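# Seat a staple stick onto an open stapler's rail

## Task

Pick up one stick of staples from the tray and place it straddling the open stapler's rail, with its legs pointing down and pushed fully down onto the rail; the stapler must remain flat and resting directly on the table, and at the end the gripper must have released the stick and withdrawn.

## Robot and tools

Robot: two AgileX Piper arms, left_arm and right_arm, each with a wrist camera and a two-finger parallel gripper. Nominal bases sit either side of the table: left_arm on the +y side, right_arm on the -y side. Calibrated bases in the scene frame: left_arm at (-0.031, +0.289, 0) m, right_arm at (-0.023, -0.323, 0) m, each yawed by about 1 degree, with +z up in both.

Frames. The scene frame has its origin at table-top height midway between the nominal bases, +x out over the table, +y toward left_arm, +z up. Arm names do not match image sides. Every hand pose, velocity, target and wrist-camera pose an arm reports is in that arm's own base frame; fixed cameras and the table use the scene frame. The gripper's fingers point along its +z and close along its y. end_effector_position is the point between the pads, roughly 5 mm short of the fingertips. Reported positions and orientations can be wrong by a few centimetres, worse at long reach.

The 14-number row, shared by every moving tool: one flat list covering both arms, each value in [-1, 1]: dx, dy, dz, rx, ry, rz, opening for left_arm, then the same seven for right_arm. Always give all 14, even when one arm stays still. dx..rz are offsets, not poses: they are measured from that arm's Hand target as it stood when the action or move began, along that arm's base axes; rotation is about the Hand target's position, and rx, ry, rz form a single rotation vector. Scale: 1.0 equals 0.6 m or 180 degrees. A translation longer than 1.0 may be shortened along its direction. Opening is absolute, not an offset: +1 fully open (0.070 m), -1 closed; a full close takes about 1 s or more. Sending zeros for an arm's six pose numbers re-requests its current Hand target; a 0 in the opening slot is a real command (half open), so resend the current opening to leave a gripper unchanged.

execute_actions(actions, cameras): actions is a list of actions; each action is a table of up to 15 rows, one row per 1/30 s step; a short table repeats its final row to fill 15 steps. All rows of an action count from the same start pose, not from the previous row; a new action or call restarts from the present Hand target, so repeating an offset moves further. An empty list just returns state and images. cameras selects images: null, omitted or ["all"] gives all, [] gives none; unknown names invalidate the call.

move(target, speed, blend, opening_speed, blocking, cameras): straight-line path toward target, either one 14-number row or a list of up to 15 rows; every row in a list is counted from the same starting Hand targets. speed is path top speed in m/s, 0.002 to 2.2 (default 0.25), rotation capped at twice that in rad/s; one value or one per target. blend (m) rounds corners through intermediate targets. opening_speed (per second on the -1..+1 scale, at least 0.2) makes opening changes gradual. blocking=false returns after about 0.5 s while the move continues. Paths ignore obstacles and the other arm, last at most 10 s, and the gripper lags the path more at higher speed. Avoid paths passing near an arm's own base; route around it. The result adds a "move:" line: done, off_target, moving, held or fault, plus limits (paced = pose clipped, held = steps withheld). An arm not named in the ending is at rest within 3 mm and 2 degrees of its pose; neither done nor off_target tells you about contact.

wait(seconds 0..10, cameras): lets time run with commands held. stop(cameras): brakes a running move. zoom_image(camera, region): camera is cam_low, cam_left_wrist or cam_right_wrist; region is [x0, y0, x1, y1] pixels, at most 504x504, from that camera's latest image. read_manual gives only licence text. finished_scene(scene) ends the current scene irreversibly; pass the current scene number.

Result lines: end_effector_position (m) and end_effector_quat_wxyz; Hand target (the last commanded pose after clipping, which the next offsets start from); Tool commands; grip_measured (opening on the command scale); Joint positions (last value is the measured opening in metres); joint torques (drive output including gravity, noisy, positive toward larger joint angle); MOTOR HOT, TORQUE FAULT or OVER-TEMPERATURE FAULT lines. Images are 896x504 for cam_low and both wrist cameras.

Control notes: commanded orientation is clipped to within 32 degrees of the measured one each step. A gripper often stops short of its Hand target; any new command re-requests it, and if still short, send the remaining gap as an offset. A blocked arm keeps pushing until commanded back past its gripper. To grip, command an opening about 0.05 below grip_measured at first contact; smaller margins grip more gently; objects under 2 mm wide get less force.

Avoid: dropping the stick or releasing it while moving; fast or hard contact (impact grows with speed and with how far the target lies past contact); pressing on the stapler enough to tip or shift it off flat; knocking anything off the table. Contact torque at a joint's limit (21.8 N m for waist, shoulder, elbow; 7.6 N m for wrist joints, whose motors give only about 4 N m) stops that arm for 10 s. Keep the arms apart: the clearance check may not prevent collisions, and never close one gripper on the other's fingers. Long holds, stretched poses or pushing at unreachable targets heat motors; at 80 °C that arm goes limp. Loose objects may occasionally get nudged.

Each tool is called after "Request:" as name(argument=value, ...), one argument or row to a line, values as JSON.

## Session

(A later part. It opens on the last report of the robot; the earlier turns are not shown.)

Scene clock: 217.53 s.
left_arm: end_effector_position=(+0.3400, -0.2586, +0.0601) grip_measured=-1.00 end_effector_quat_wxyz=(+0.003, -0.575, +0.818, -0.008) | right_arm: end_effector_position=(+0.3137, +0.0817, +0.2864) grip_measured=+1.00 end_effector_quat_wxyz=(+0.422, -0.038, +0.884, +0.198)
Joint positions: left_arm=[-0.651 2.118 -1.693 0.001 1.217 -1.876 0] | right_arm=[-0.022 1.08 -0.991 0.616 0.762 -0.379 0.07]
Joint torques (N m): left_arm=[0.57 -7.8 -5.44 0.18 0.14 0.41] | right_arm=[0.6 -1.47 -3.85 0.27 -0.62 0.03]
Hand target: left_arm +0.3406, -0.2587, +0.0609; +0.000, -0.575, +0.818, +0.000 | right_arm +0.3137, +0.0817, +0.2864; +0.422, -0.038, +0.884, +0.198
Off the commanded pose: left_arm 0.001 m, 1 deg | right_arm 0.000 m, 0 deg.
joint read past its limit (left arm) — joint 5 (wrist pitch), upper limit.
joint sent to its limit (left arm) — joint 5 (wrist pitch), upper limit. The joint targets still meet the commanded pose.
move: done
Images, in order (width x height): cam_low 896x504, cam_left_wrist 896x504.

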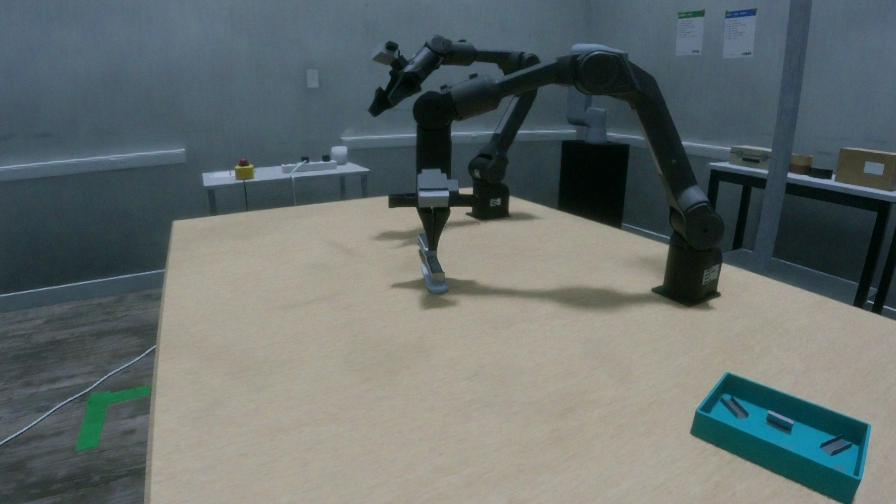

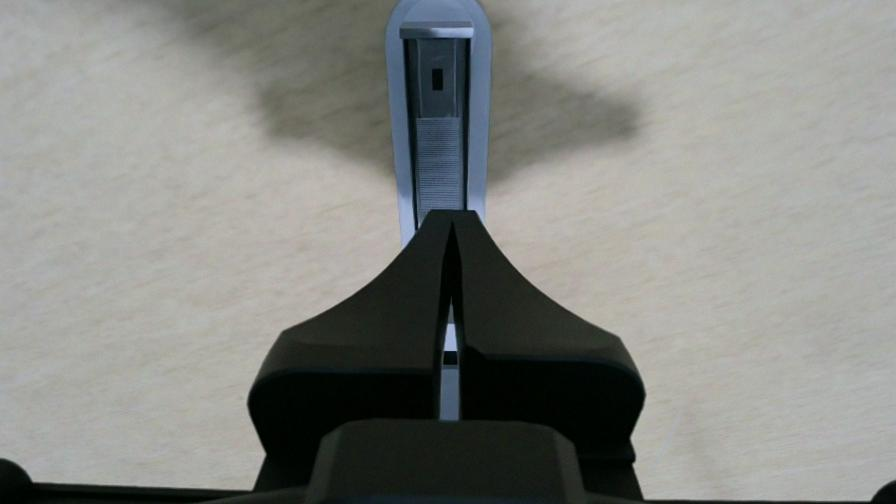

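Request:
move(
  target=[
    [0,0,0.08,0,0,0,-1,0,0,0,0,0,0,1],
    [-0.05,0.25,0.25,0,0,0,-1,0,0,0,0,0,0,1],
  ],
  blend=[0.02,0],
)

Request:
zoom_image(
  camera="cam_low",
  region=[400, 190, 470, 310],
)

Scene clock: 230.03 s.
left_arm: end_effector_position=(+0.3107, -0.1085, +0.2108) grip_measured=-1.00 end_effector_quat_wxyz=(+0.093, -0.568, +0.808, -0.130) | right_arm: end_effector_position=(+0.3137, +0.0817, +0.2864) grip_measured=+1.00 end_effector_quat_wxyz=(+0.422, -0.038, +0.884, +0.198)
Joint positions: left_arm=[-0.336 1.463 -1.341 0 1.216 -1.562 0] | right_arm=[-0.022 1.08 -0.991 0.616 0.762 -0.379 0.07]
Joint torques (N m): left_arm=[-0.64 -2.52 -5.61 0.17 -0.2 0.18] | right_arm=[0.57 -1.45 -3.8 0.25 -0.6 0.02]
Hand target: left_arm +0.3106, -0.1087, +0.2109; +0.000, -0.575, +0.818, +0.000 | right_arm +0.3137, +0.0817, +0.2864; +0.422, -0.038, +0.884, +0.198
Off the commanded pose: left_arm 0.000 m, 18 deg | right_arm 0.000 m, 0 deg.
joint sent to its limit (left arm) — joint 5 (wrist pitch), upper limit. The joint targets are off in orientation, not in position.
move: off_target (left_arm)

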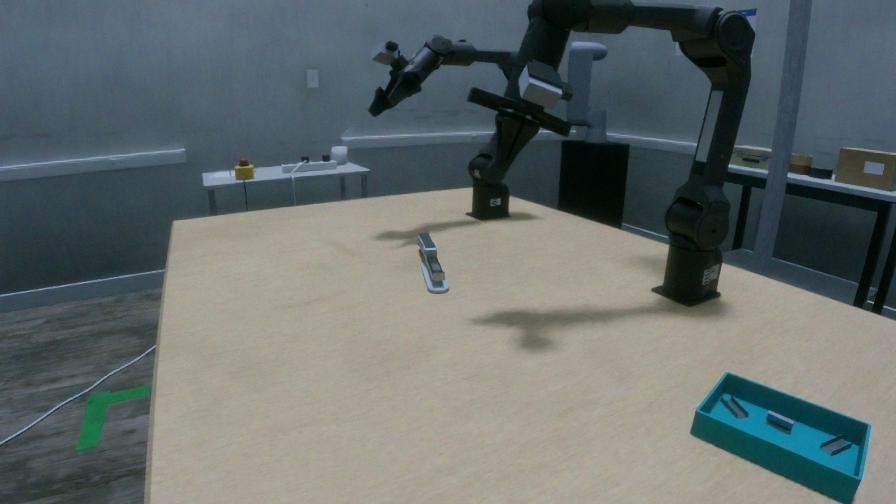

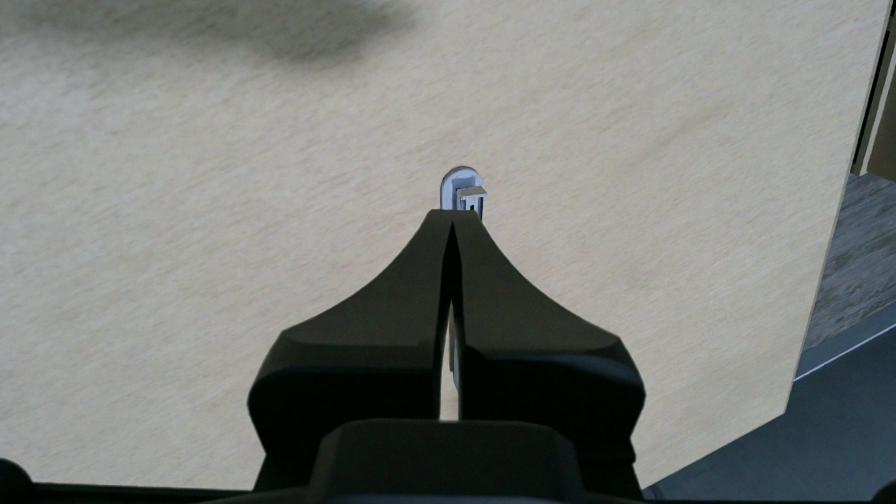

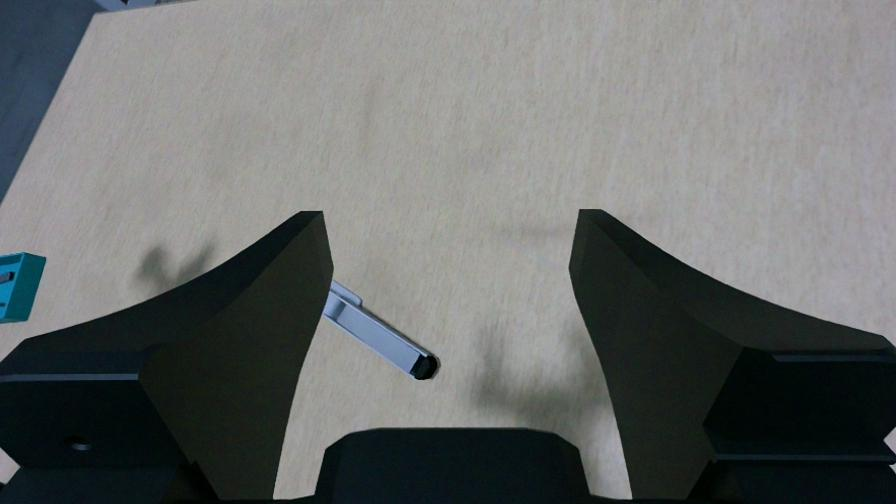

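Scaled by 4.200.

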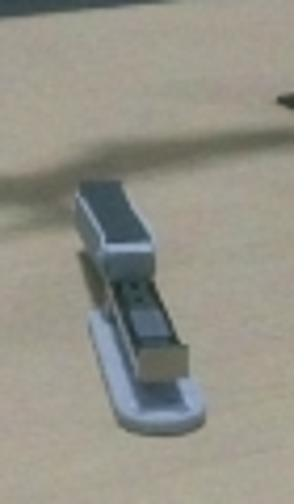

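Stick seated in the rail, stapler standing.

Request:
finished_scene(
  scene=2,
)

The scene is finished: the task was done.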